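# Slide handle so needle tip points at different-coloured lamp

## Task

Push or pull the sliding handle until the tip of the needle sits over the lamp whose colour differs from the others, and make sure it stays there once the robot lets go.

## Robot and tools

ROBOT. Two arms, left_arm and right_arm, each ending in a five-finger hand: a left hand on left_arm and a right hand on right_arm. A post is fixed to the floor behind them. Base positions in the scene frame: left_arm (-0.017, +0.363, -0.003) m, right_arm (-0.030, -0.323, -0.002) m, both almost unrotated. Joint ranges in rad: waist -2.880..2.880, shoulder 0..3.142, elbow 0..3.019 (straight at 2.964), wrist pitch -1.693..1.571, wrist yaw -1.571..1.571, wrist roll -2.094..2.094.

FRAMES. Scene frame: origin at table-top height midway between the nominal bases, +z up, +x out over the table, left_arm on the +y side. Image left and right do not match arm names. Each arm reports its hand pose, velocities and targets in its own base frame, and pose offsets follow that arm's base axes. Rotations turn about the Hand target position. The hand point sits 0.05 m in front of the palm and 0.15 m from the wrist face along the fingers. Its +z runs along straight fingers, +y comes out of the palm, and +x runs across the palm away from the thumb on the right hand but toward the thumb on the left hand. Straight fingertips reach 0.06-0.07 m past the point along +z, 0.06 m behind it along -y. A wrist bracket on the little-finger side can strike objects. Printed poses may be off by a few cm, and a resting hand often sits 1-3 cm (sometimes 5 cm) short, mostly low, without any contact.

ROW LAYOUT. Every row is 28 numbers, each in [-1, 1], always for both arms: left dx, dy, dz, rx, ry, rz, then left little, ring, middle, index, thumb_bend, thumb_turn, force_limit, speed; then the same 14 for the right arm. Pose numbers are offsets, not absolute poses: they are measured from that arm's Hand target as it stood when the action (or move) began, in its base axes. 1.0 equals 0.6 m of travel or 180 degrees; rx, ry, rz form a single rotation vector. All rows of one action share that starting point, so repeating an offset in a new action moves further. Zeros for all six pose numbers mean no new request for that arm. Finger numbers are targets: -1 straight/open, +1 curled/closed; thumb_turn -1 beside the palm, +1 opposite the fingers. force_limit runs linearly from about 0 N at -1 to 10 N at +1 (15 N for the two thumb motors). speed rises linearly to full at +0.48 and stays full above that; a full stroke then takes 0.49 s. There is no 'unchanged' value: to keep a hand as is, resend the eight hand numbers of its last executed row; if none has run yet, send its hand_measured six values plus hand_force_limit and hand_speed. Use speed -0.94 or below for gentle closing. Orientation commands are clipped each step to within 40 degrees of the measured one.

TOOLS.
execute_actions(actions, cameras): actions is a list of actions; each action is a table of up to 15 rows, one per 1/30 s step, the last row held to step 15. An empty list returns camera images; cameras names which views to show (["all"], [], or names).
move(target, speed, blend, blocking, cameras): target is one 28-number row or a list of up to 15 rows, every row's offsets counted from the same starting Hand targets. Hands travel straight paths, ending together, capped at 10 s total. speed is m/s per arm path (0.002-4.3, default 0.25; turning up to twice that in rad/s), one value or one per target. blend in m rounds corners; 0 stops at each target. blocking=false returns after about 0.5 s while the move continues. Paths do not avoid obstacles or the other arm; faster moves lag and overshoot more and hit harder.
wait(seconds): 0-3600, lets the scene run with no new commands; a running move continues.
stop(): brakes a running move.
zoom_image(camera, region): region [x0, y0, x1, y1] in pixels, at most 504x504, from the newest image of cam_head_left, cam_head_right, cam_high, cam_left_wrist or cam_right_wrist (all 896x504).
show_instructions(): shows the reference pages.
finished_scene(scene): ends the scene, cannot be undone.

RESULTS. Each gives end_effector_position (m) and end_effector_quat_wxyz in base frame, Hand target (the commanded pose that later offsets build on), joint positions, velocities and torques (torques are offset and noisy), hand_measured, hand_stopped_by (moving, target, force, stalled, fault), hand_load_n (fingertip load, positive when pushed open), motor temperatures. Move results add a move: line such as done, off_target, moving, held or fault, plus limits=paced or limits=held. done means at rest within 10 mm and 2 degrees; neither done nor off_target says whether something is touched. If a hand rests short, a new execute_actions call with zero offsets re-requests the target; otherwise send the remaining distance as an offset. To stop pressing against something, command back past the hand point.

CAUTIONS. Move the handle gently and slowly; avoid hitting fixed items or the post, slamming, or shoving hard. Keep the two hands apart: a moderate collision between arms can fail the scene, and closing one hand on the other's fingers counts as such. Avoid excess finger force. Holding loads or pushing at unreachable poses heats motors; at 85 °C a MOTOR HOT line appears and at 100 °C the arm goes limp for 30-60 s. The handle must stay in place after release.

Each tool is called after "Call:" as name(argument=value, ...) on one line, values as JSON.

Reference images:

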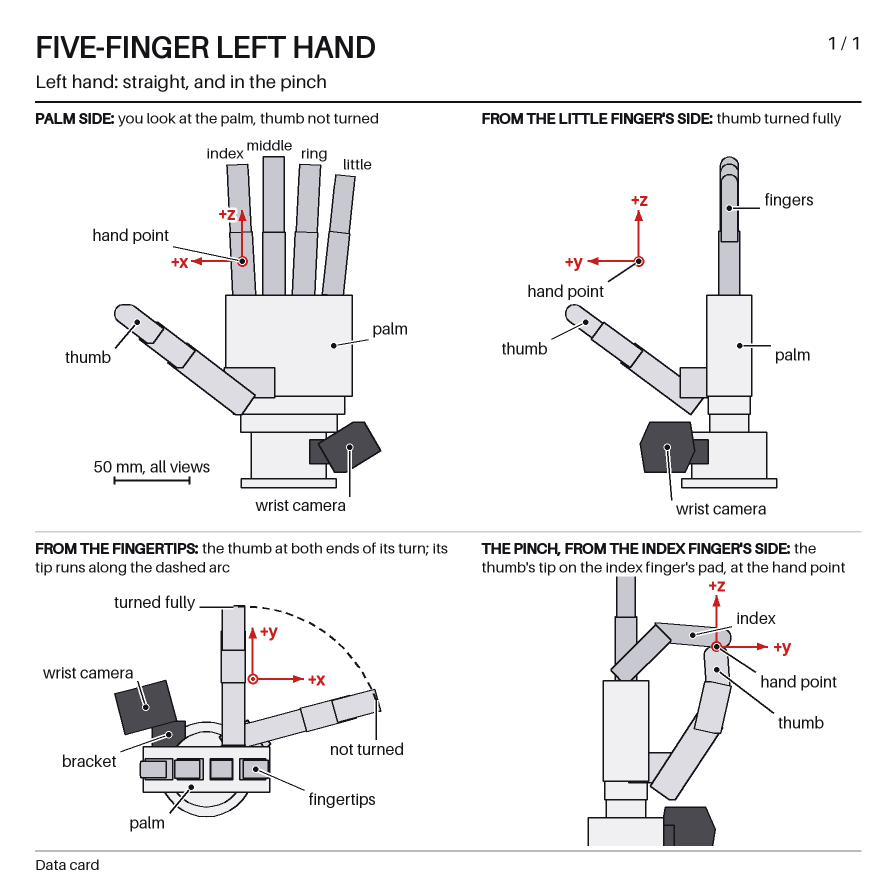

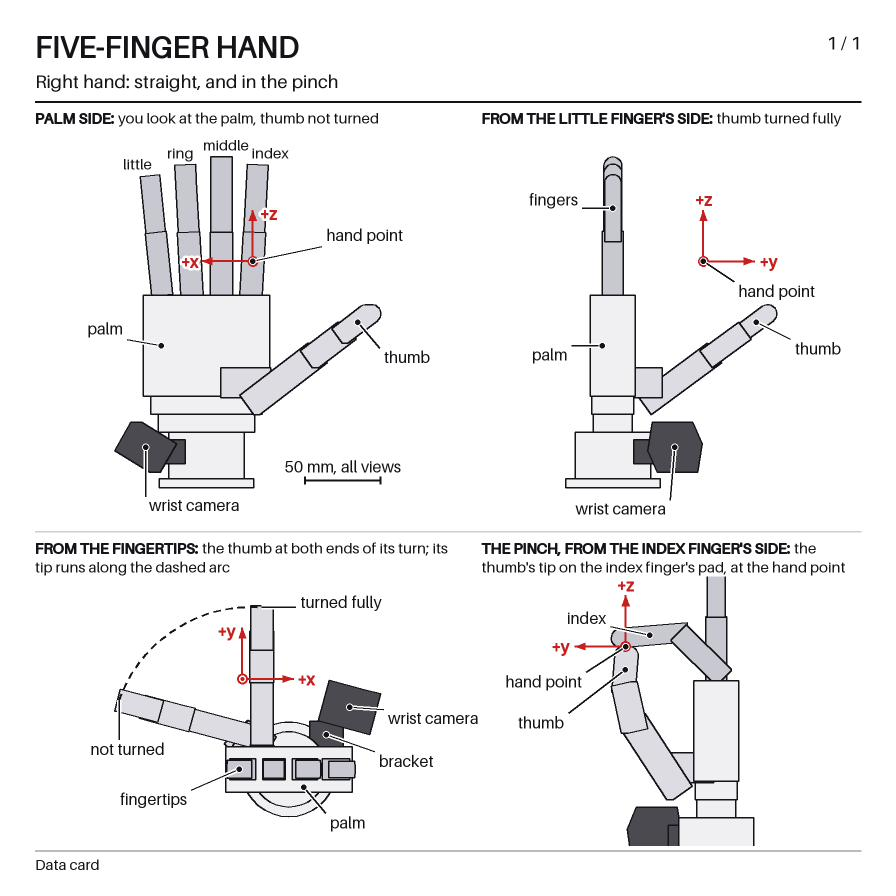

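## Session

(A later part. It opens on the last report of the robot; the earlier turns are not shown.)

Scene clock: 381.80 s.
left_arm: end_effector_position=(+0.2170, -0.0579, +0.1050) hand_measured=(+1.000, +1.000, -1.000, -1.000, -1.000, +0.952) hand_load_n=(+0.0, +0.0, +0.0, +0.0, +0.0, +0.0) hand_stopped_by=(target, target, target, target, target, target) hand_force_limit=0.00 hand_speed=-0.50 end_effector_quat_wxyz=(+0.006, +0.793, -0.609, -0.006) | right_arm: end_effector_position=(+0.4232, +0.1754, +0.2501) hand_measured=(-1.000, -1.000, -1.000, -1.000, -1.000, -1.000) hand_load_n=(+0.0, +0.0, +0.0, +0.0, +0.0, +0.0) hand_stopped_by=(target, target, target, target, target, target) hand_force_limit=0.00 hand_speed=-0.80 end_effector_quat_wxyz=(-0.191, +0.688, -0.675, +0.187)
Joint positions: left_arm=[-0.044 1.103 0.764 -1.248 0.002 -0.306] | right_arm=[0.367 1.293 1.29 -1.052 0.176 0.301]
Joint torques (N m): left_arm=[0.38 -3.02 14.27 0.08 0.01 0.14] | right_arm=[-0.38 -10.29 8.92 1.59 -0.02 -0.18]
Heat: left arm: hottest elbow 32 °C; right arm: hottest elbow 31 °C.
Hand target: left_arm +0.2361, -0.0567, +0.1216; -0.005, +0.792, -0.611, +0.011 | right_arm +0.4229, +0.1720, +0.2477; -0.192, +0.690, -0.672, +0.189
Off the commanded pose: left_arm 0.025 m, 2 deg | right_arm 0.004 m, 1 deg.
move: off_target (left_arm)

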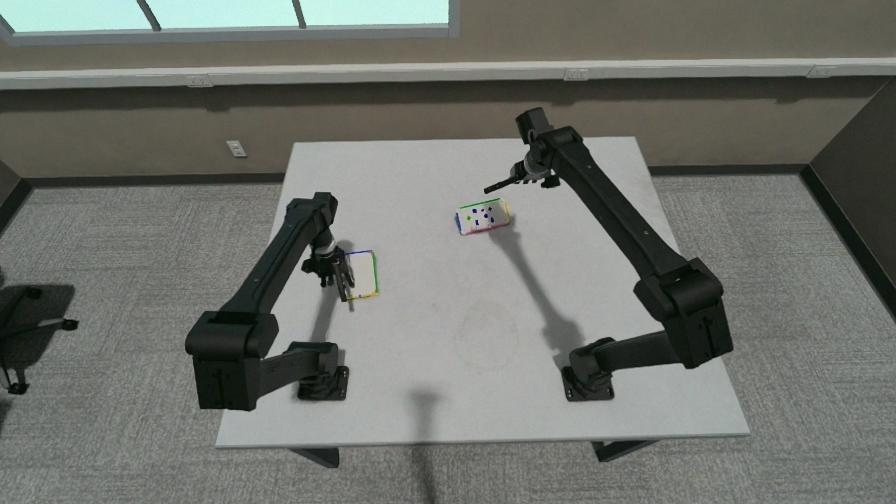

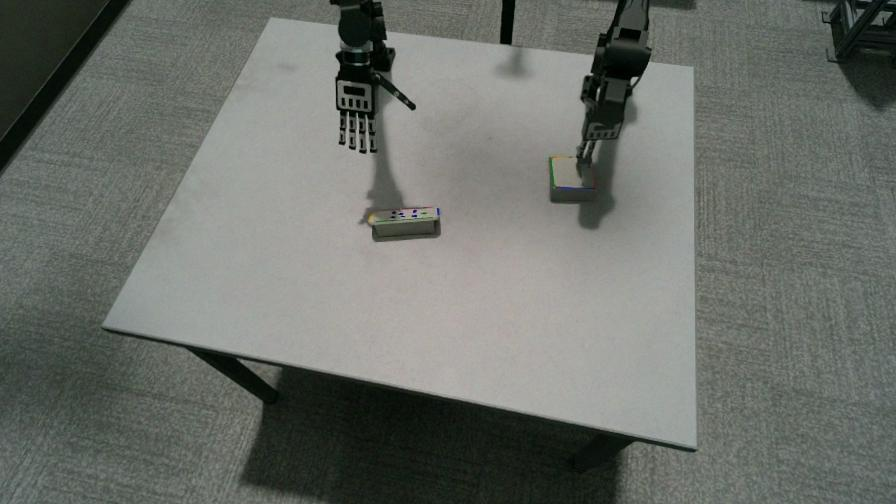

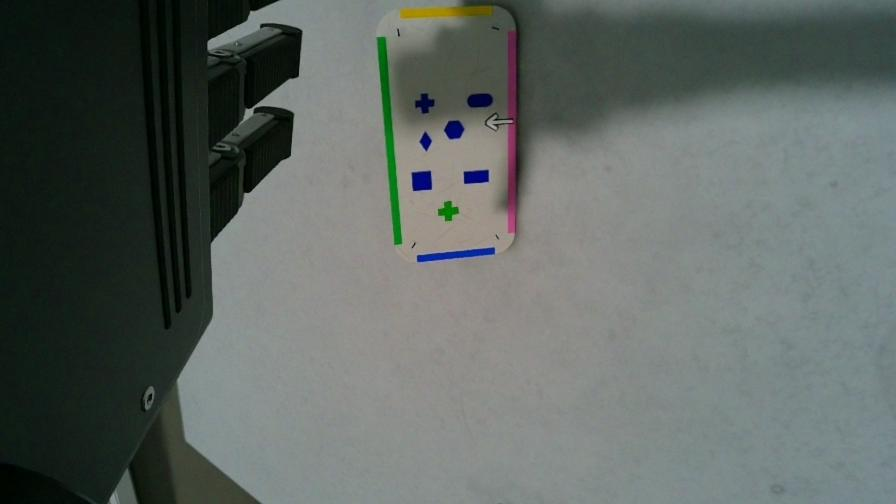

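Call:
move(target=[0.03,0.003,0.010,0,0,0, 1,1,-1,-1,-1,0.952,0,-0.5, 0,0,0,0,0,0,-1,-1,-1,-1,-1,-1,0,-0.8], cameras=["cam_head_left","cam_high","cam_right_wrist"], speed=0.03)

Call:
zoom_image(camera="cam_high", region=[530, 110, 640, 210])

Scene clock: 388.67 s.
left_arm: end_effector_position=(+0.2291, -0.0562, +0.1092) hand_measured=(+1.000, +1.000, -1.000, -1.000, -1.000, +0.952) hand_load_n=(+0.0, +0.0, +0.0, -1.0, +0.0, +0.0) hand_stopped_by=(target, target, target, target, target, target) hand_force_limit=0.00 hand_speed=-0.50 end_effector_quat_wxyz=(+0.011, +0.792, -0.610, -0.013) | right_arm: end_effector_position=(+0.4232, +0.1754, +0.2501) hand_measured=(-1.000, -1.000, -1.000, -1.000, -1.000, -1.000) hand_load_n=(+0.0, +0.0, +0.0, +0.0, +0.0, +0.0) hand_stopped_by=(target, target, target, target, target, target) hand_force_limit=0.00 hand_speed=-0.80 end_effector_quat_wxyz=(-0.191, +0.688, -0.675, +0.187)
Joint positions: left_arm=[-0.036 1.15 0.807 -1.261 0.003 -0.293] | right_arm=[0.367 1.293 1.29 -1.052 0.176 0.301]
Joint torques (N m): left_arm=[0.32 -3.96 14.94 0.24 -0.03 0.11] | right_arm=[-0.32 -10.4 8.87 1.61 -0.02 -0.16]
Heat: left arm: hottest elbow 33 °C; right arm: hottest elbow 31 °C.
Hand target: left_arm +0.2542, -0.0549, +0.1276; -0.005, +0.792, -0.611, +0.011 | right_arm +0.4229, +0.1720, +0.2477; -0.192, +0.690, -0.672, +0.189
Off the commanded pose: left_arm 0.031 m, 3 deg | right_arm 0.004 m, 1 deg.
move: off_target (left_arm)

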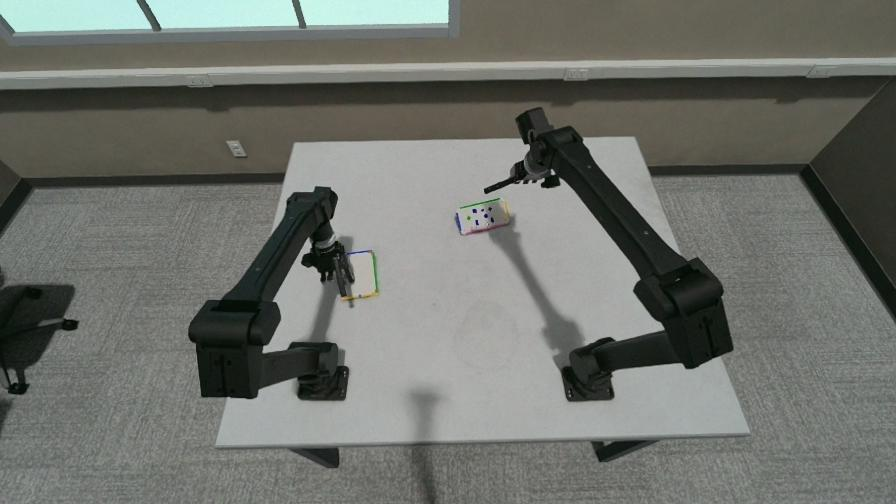

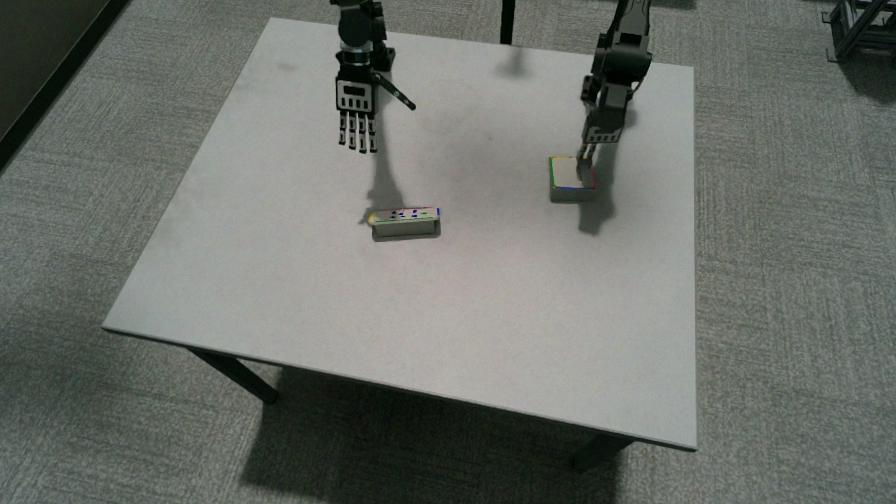

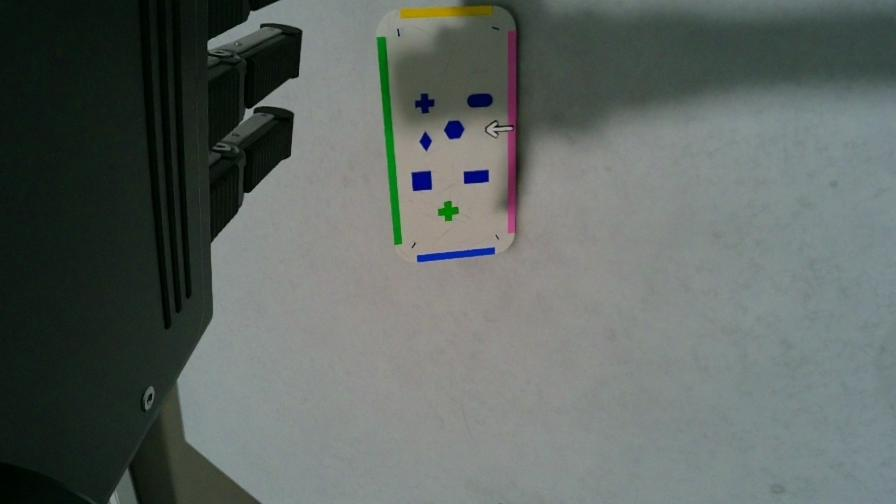

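Scaled by 4.582 from the camera's image (finer frame: 1280x720).

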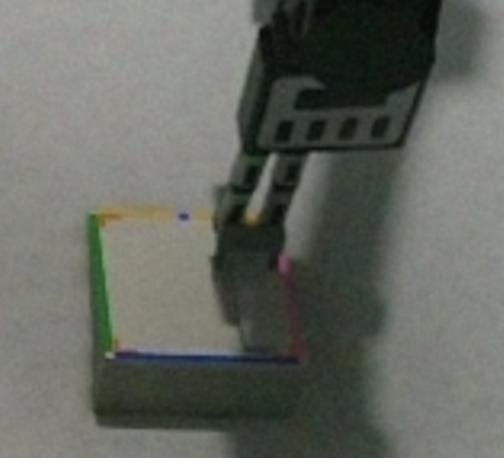

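Call:
move(target=[0.054,0.009,0.018,0,0,0, 1,1,-1,-1,-1,0.952,0,-0.5, 0,0,0,0,0,0,-1,-1,-1,-1,-1,-1,0,-0.8], cameras=["cam_head_left","cam_high","cam_right_wrist"], speed=0.03)

Call:
zoom_image(camera="cam_high", region=[530, 110, 640, 210])

Scene clock: 410.63 s.
left_arm: end_effector_position=(+0.2618, -0.0512, +0.1202) hand_measured=(+1.000, +1.000, -1.000, -1.000, -1.000, +0.952) hand_load_n=(+0.0, +0.0, +0.0, -1.5, +0.0, +0.0) hand_stopped_by=(target, target, target, target, target, target) hand_force_limit=0.00 hand_speed=-0.50 end_effector_quat_wxyz=(+0.011, +0.792, -0.610, -0.012) | right_arm: end_effector_position=(+0.4232, +0.1754, +0.2501) hand_measured=(-1.000, -1.000, -1.000, -1.000, -1.000, -1.000) hand_load_n=(+0.0, +0.0, +0.0, +0.0, +0.0, +0.0) hand_stopped_by=(target, target, target, target, target, target) hand_force_limit=0.00 hand_speed=-0.80 end_effector_quat_wxyz=(-0.191, +0.688, -0.675, +0.187)
Joint positions: left_arm=[-0.016 1.231 0.901 -1.274 0.003 -0.274] | right_arm=[0.367 1.293 1.29 -1.052 0.176 0.301]
Joint torques (N m): left_arm=[0.32 -5.13 15.01 0.23 -0.01 0.11] | right_arm=[-0.21 -10.23 8.88 1.58 -0.03 -0.15]
Heat: left arm: hottest elbow 34 °C; right arm: hottest elbow 31 °C.
Hand target: left_arm +0.2867, -0.0495, +0.1385; -0.005, +0.792, -0.611, +0.011 | right_arm +0.4229, +0.1720, +0.2477; -0.192, +0.690, -0.672, +0.189
Off the commanded pose: left_arm 0.031 m, 3 deg | right_arm 0.004 m, 1 deg.
move: off_target (left_arm)

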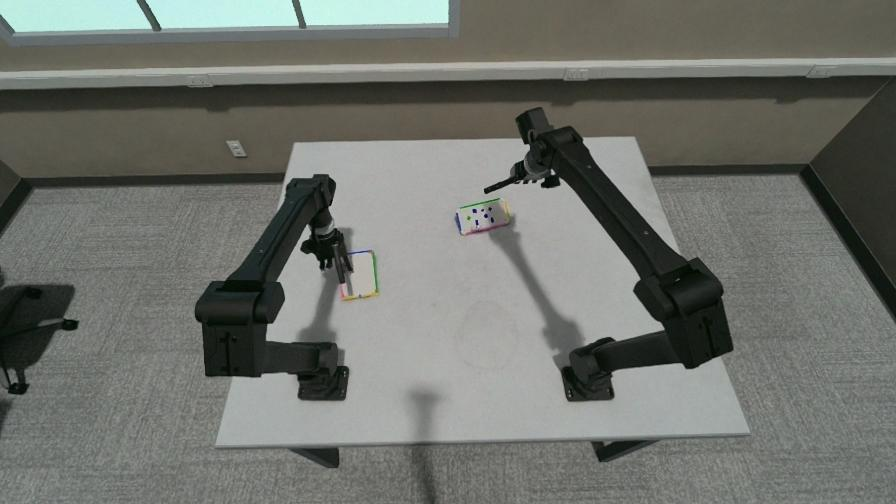

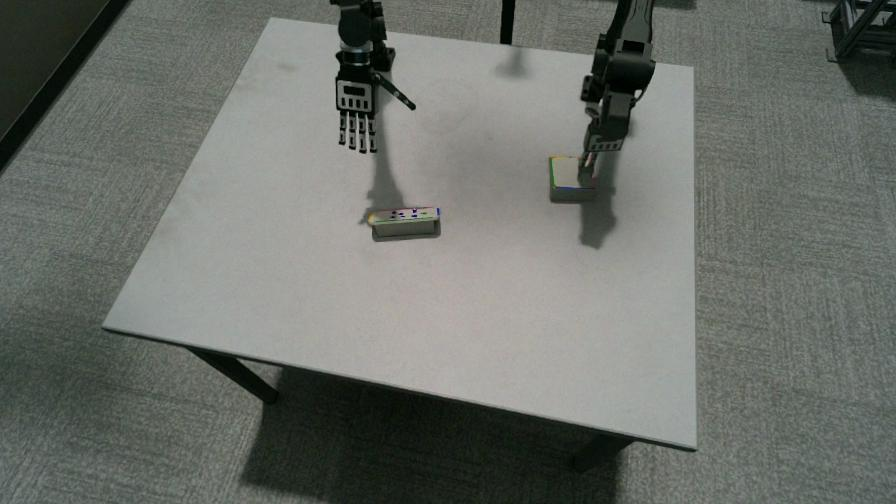

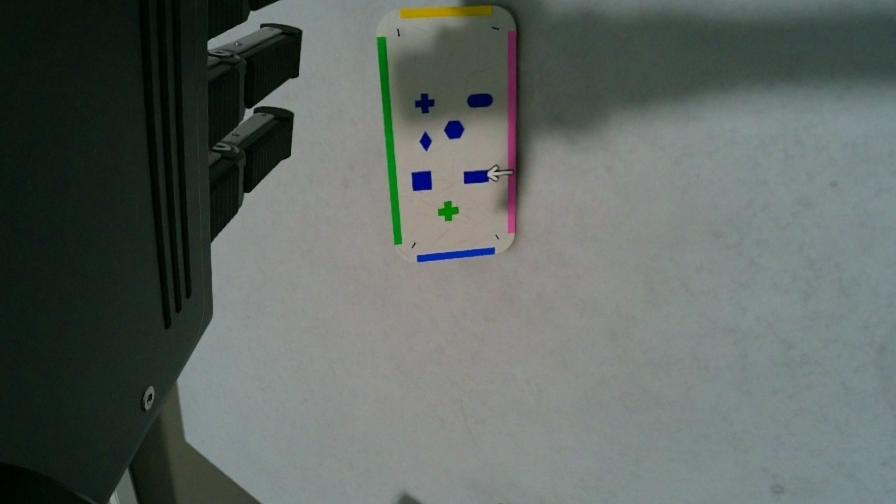

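Scaled by 4.582 from the camera's image (finer frame: 1280x720).

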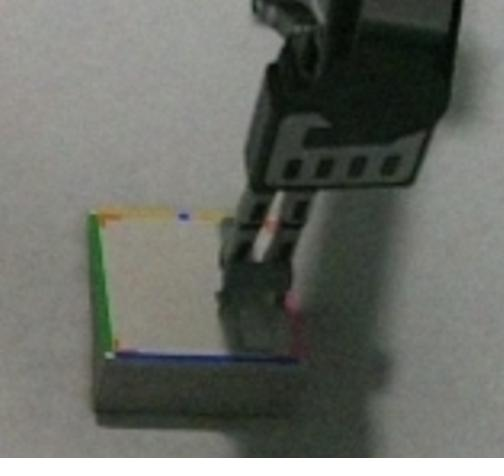

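Call:
move(target=[0.0437,0.0073,0.015,0,0,0, 1,1,-1,-1,-1,0.952,0,-0.5, 0,0,0,0,0,0,-1,-1,-1,-1,-1,-1,0,-0.8], cameras=["cam_head_left","cam_high","cam_right_wrist"], speed=0.03)

Call:
zoom_image(camera="cam_right_wrist", region=[370, 100, 570, 280])

Scene clock: 418.53 s.
left_arm: end_effector_position=(+0.2881, -0.0472, +0.1290) hand_measured=(+1.000, +1.000, -1.000, -1.000, -1.000, +0.952) hand_load_n=(+0.0, +0.0, +0.0, -1.0, -0.5, +0.0) hand_stopped_by=(target, target, target, target, target, target) hand_force_limit=0.00 hand_speed=-0.50 end_effector_quat_wxyz=(+0.012, +0.792, -0.610, -0.013) | right_arm: end_effector_position=(+0.4232, +0.1754, +0.2501) hand_measured=(-1.000, -1.000, -1.000, -1.000, -1.000, -1.000) hand_load_n=(+0.0, +0.0, +0.0, +0.0, +0.0, +0.0) hand_stopped_by=(target, target, target, target, target, target) hand_force_limit=0.00 hand_speed=-0.80 end_effector_quat_wxyz=(-0.191, +0.688, -0.675, +0.187)
Joint positions: left_arm=[-0.003 1.296 0.981 -1.29 0.003 -0.262] | right_arm=[0.367 1.293 1.29 -1.052 0.176 0.301]
Joint torques (N m): left_arm=[0.21 -6.18 15.09 0.23 0 0.09] | right_arm=[-0.32 -10.4 8.92 1.59 -0.01 -0.15]
Heat: left arm: hottest elbow 35 °C; right arm: hottest elbow 31 °C.
Hand target: left_arm +0.3128, -0.0451, +0.1473; -0.005, +0.792, -0.611, +0.011 | right_arm +0.4229, +0.1720, +0.2477; -0.192, +0.690, -0.672, +0.189
Off the commanded pose: left_arm 0.031 m, 3 deg | right_arm 0.004 m, 1 deg.
move: off_target (left_arm)

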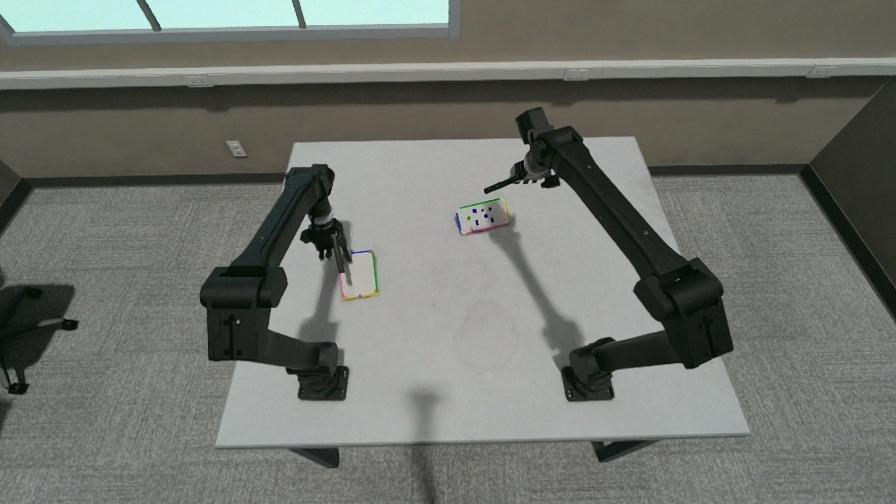

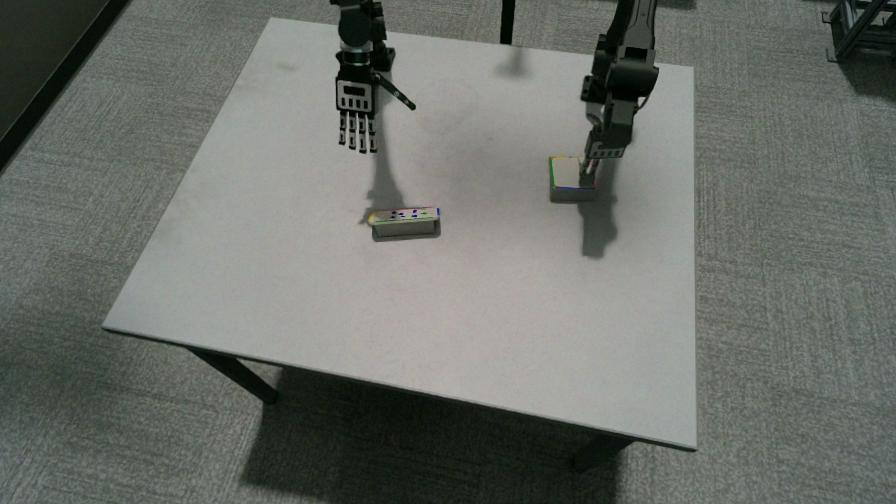

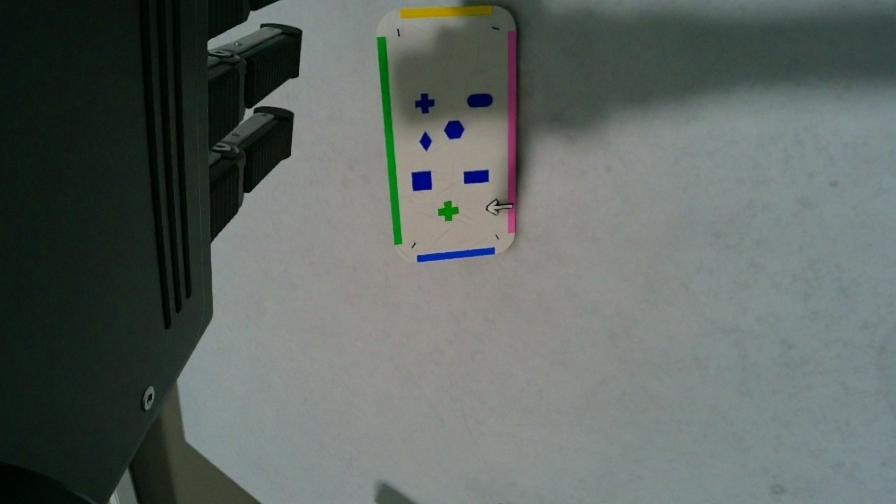

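Scaled by 2.520 from the camera's image (finer frame: 1280x720).

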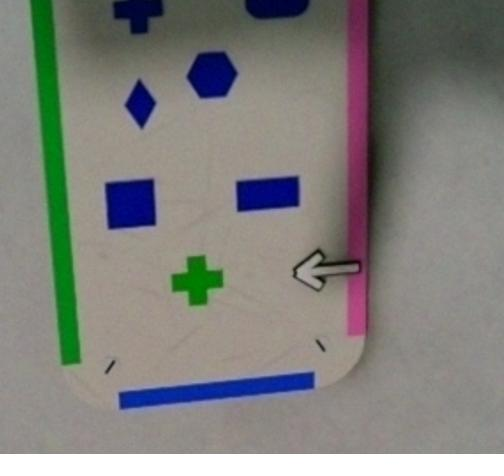

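Call:
move(target=[[-0.063,-0.008,-0.02,0,0,0, 1,1,-1,-1,-1,0.952,0,-0.5, 0,0,0,0,0,0,-1,-1,-1,-1,-1,-1,0,-0.8],[-0.063,-0.008,0.085,0,0,0, 1,1,-1,-1,-1,0.952,0,-0.5, 0,0,0,0,0,0,-1,-1,-1,-1,-1,-1,0,-0.8],[-0.033,0.092,0.085,0,0,0, 1,1,-1,-1,-1,0.952,0,-0.5, 0,0,0,0,0,0,-1,-1,-1,-1,-1,-1,0,-0.8]], cameras=["cam_head_left","cam_high","cam_right_wrist"], speed=0.1)

Call:
zoom_image(camera="cam_high", region=[530, 110, 640, 210])

Call:
zoom_image(camera="cam_head_left", region=[310, 240, 400, 320])

Scene clock: 451.17 s.
left_arm: end_effector_position=(+0.2735, +0.0055, +0.1807) hand_measured=(+1.000, +1.000, -1.000, -1.000, -1.000, +0.952) hand_load_n=(+0.0, +0.0, +0.0, +0.0, +0.0, +0.0) hand_stopped_by=(target, target, target, target, target, target) hand_force_limit=0.00 hand_speed=-0.50 end_effector_quat_wxyz=(+0.014, +0.794, -0.607, -0.009) | right_arm: end_effector_position=(+0.4232, +0.1754, +0.2501) hand_measured=(-1.000, -1.000, -1.000, -1.000, -1.000, -1.000) hand_load_n=(+0.0, +0.0, +0.0, +0.0, +0.0, +0.0) hand_stopped_by=(target, target, target, target, target, target) hand_force_limit=0.00 hand_speed=-0.80 end_effector_quat_wxyz=(-0.191, +0.688, -0.675, +0.187)
Joint positions: left_arm=[0.162 1.232 1.064 -1.437 0.006 -0.104] | right_arm=[0.367 1.293 1.29 -1.052 0.176 0.301]
Joint torques (N m): left_arm=[0.03 -5.66 15.05 0.28 0.02 0.15] | right_arm=[-0.15 -10.29 8.87 1.59 -0.02 -0.15]
Heat: left arm: hottest elbow 35 °C; right arm: hottest elbow 31 °C.
Hand target: left_arm +0.2931, +0.0101, +0.1985; -0.005, +0.792, -0.611, +0.011 | right_arm +0.4229, +0.1720, +0.2477; -0.192, +0.690, -0.672, +0.189
Off the commanded pose: left_arm 0.027 m, 3 deg | right_arm 0.004 m, 1 deg.
move: off_target (left_arm)

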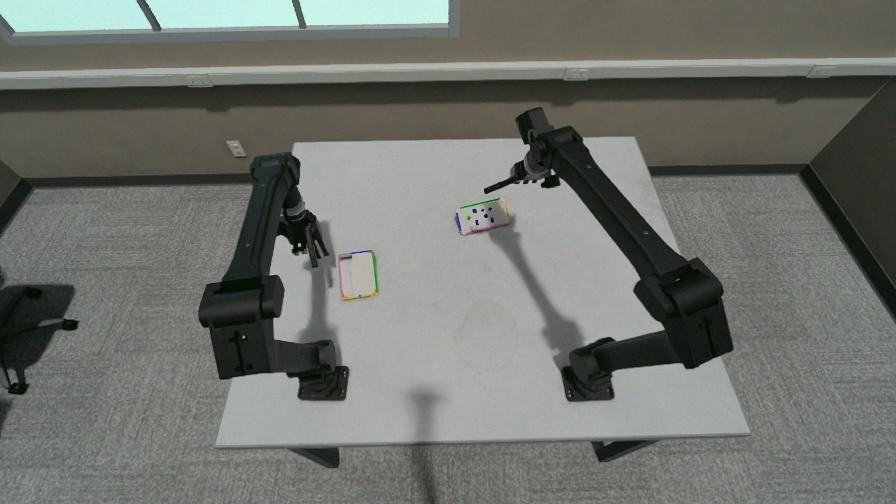

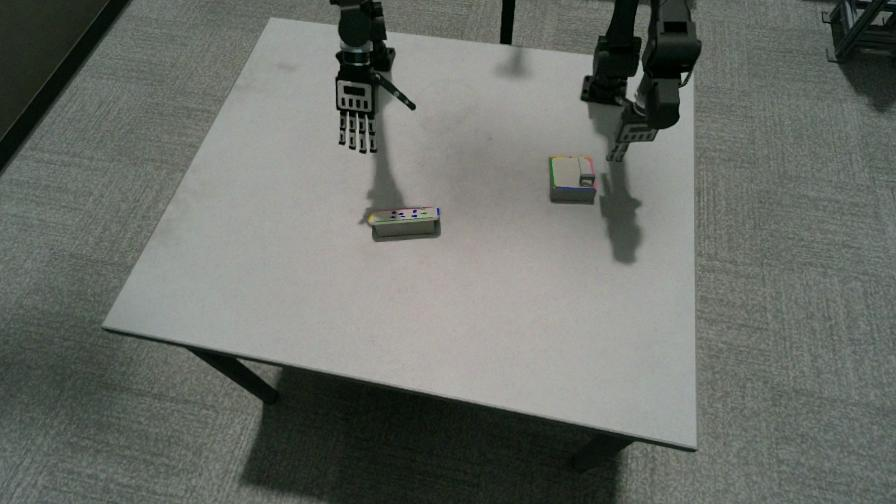

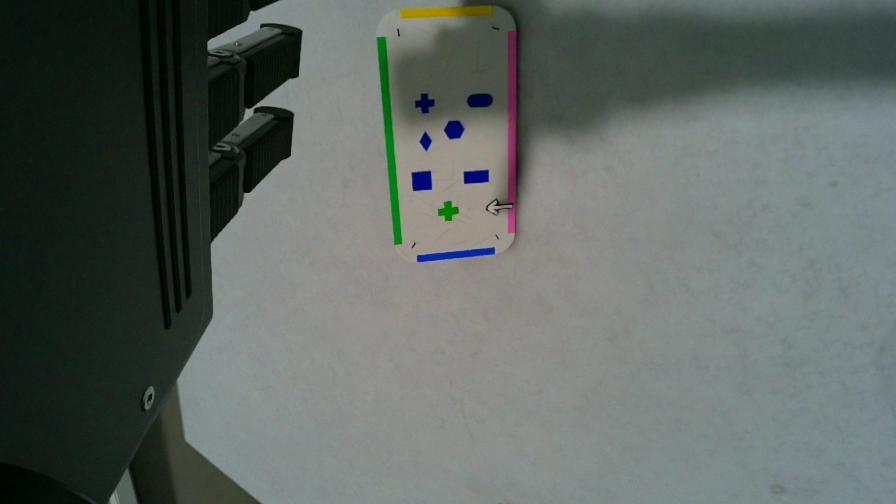

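Scaled by 4.582 from the camera's image (finer frame: 1280x720).

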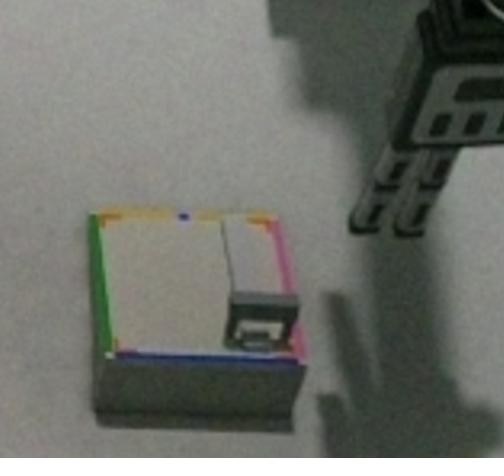

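Scaled by 5.600 from the camera's image (finer frame: 1280x720).

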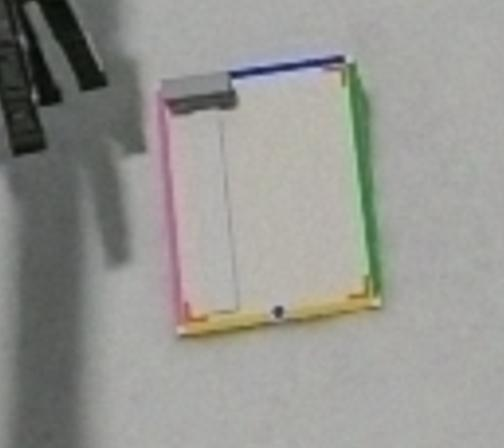

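Call:
move(target=[0,-0.002,-0.124,0,0,0, 1,1,-1,-1,-1,0.952,0,-0.5, 0,0,0,0,0,0,-1,-1,-1,-1,-1,-1,0,-0.8], cameras=["cam_head_left","cam_high","cam_left_wrist"], speed=0.1)

Call:
zoom_image(camera="cam_high", region=[530, 110, 640, 210])

Call:
zoom_image(camera="cam_head_left", region=[310, 240, 400, 320])

Scene clock: 464.47 s.
left_arm: end_effector_position=(+0.2918, +0.0084, +0.1257) hand_measured=(+1.000, +1.000, -1.000, -1.000, -1.000, +0.952) hand_load_n=(+0.0, +0.0, +0.0, +0.0, +0.0, +0.0) hand_stopped_by=(target, target, target, target, target, target) hand_force_limit=0.00 hand_speed=-0.50 end_effector_quat_wxyz=(-0.003, +0.794, -0.607, +0.008) | right_arm: end_effector_position=(+0.4232, +0.1754, +0.2501) hand_measured=(-1.000, -1.000, -1.000, -1.000, -1.000, -1.000) hand_load_n=(+0.0, +0.0, +0.0, +0.0, +0.0, +0.0) hand_stopped_by=(target, target, target, target, target, target) hand_force_limit=0.00 hand_speed=-0.80 end_effector_quat_wxyz=(-0.191, +0.688, -0.675, +0.187)
Joint positions: left_arm=[0.162 1.281 0.966 -1.24 0.007 -0.104] | right_arm=[0.367 1.293 1.29 -1.052 0.176 0.301]
Joint torques (N m): left_arm=[-0.21 -6.36 9.09 0.76 0.02 0.11] | right_arm=[-0.38 -10.29 8.88 1.58 -0.01 -0.16]
Heat: left arm: hottest elbow 36 °C; right arm: hottest elbow 31 °C.
Hand target: left_arm +0.2931, +0.0089, +0.1241; -0.005, +0.792, -0.611, +0.011 | right_arm +0.4229, +0.1720, +0.2477; -0.192, +0.690, -0.672, +0.189
Off the commanded pose: left_arm 0.002 m, 1 deg | right_arm 0.004 m, 1 deg.
move: done

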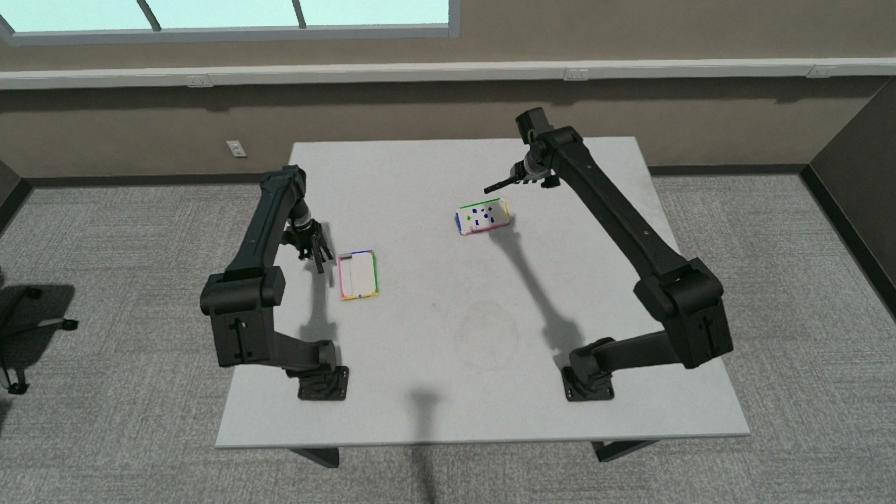

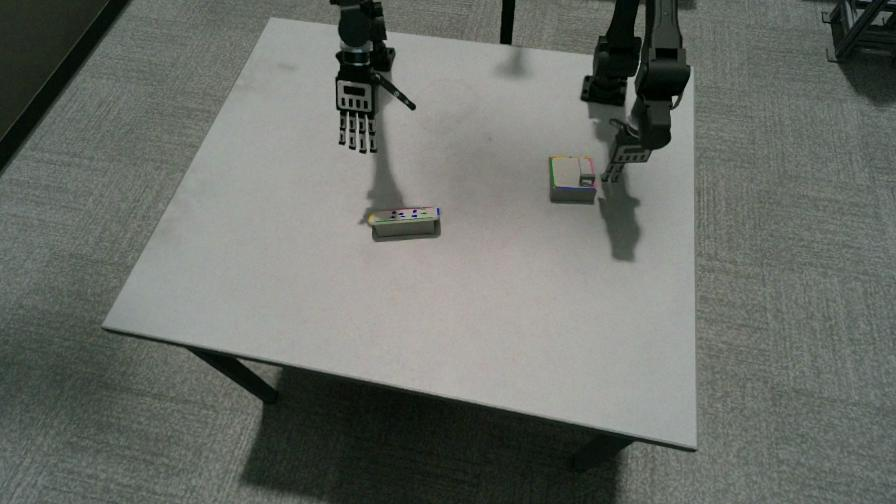

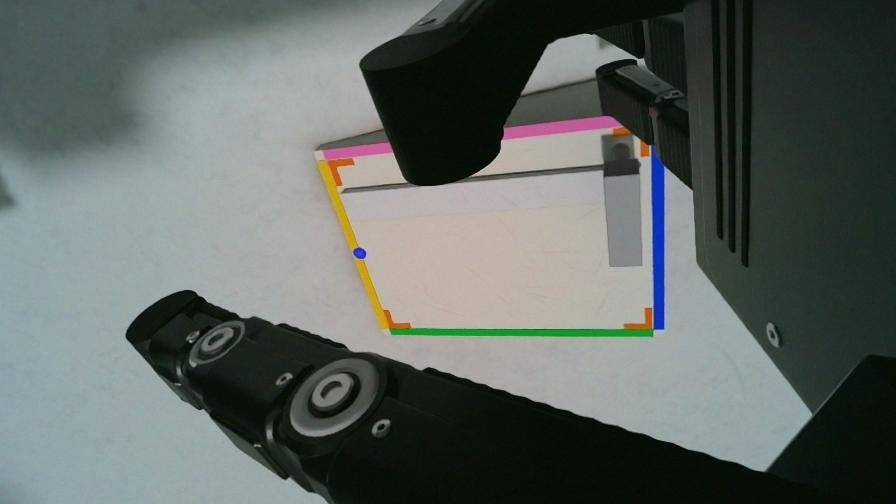

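Scaled by 4.582 from the camera's image (finer frame: 1280x720).

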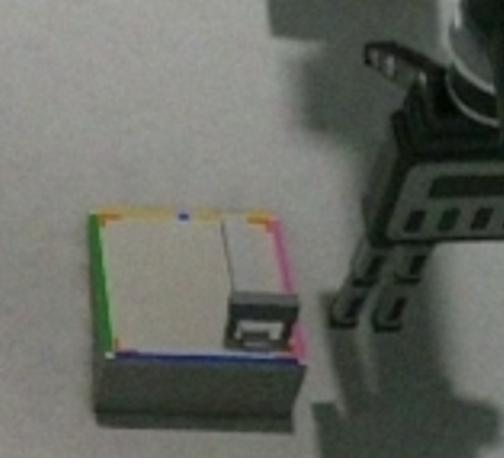

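Scaled by 5.600 from the camera's image (finer frame: 1280x720).

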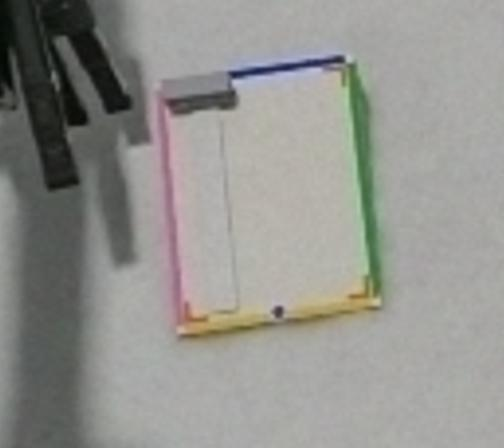

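Call:
move(target=[0.010,-0.0575,0,0,0,0, 1,1,-1,-1,-1,0.952,0,-0.5, 0,0,0,0,0,0,-1,-1,-1,-1,-1,-1,0,-0.8], cameras=["cam_head_left","cam_high","cam_left_wrist","cam_right_wrist"], speed=0.03)

Call:
zoom_image(camera="cam_high", region=[530, 110, 640, 210])

Scene clock: 472.47 s.
left_arm: end_effector_position=(+0.2947, -0.0220, +0.1257) hand_measured=(+1.000, +1.000, -1.000, -1.000, -1.000, +0.952) hand_load_n=(+0.0, +0.0, +0.0, +0.0, +0.0, +0.0) hand_stopped_by=(target, target, target, target, target, target) hand_force_limit=0.00 hand_speed=-0.50 end_effector_quat_wxyz=(-0.003, +0.790, -0.613, +0.008) | right_arm: end_effector_position=(+0.4232, +0.1754, +0.2501) hand_measured=(-1.000, -1.000, -1.000, -1.000, -1.000, -1.000) hand_load_n=(+0.0, +0.0, +0.0, +0.0, +0.0, +0.0) hand_stopped_by=(target, target, target, target, target, target) hand_force_limit=0.00 hand_speed=-0.80 end_effector_quat_wxyz=(-0.191, +0.688, -0.675, +0.187)
Joint positions: left_arm=[0.07 1.281 0.966 -1.24 0.005 -0.182] | right_arm=[0.367 1.293 1.29 -1.052 0.176 0.301]
Joint torques (N m): left_arm=[-1.08 -5.89 9.55 0.81 -0.01 -0.11] | right_arm=[-0.26 -10.34 8.91 1.57 -0.02 -0.15]
Heat: left arm: hottest elbow 36 °C; right arm: hottest elbow 31 °C.
Hand target: left_arm +0.2990, -0.0256, +0.1240; -0.005, +0.792, -0.611, +0.011 | right_arm +0.4229, +0.1720, +0.2477; -0.192, +0.690, -0.672, +0.189
Off the commanded pose: left_arm 0.006 m, 0 deg | right_arm 0.004 m, 1 deg.
move: done

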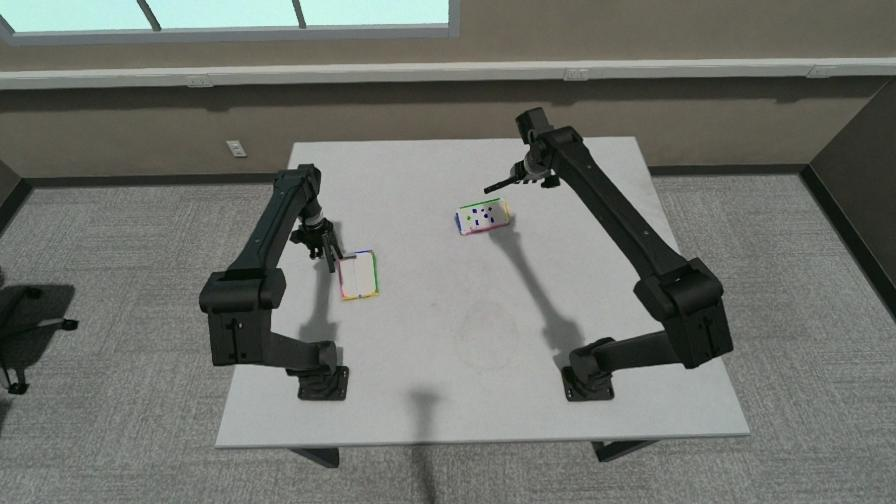

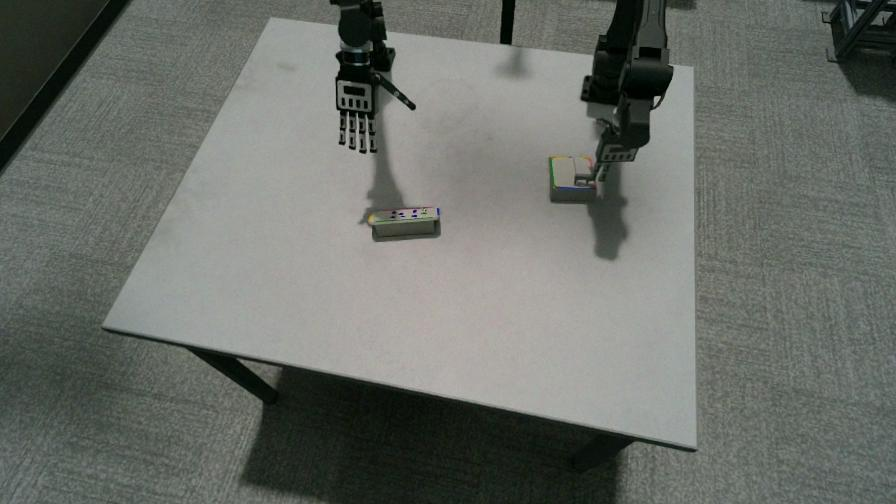

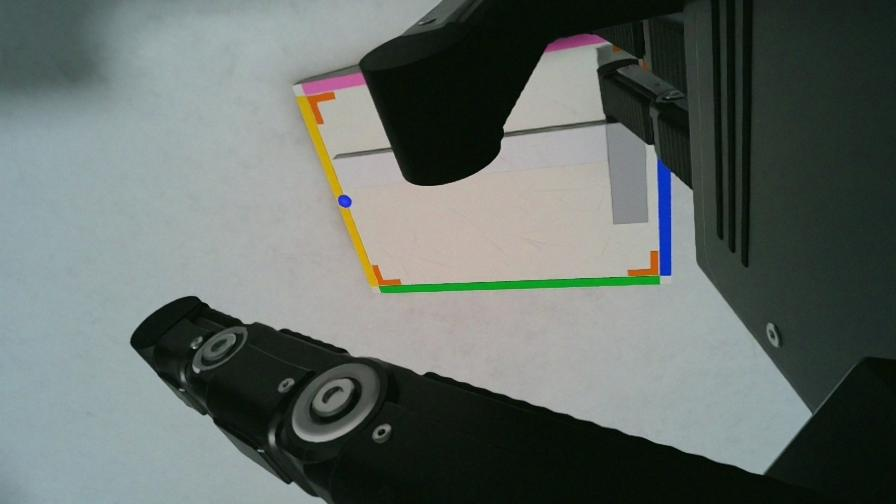

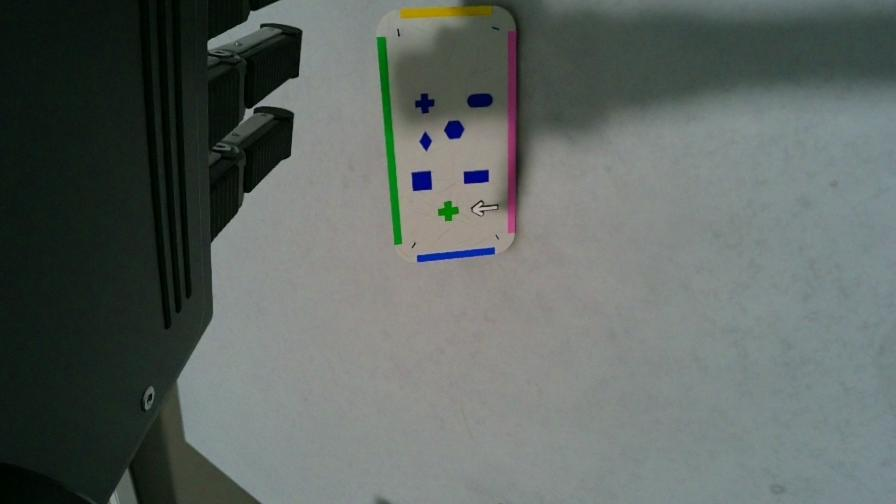

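Scaled by 4.582 from the camera's image (finer frame: 1280x720).

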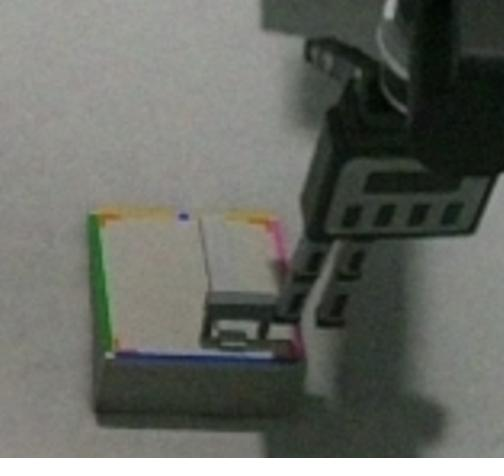

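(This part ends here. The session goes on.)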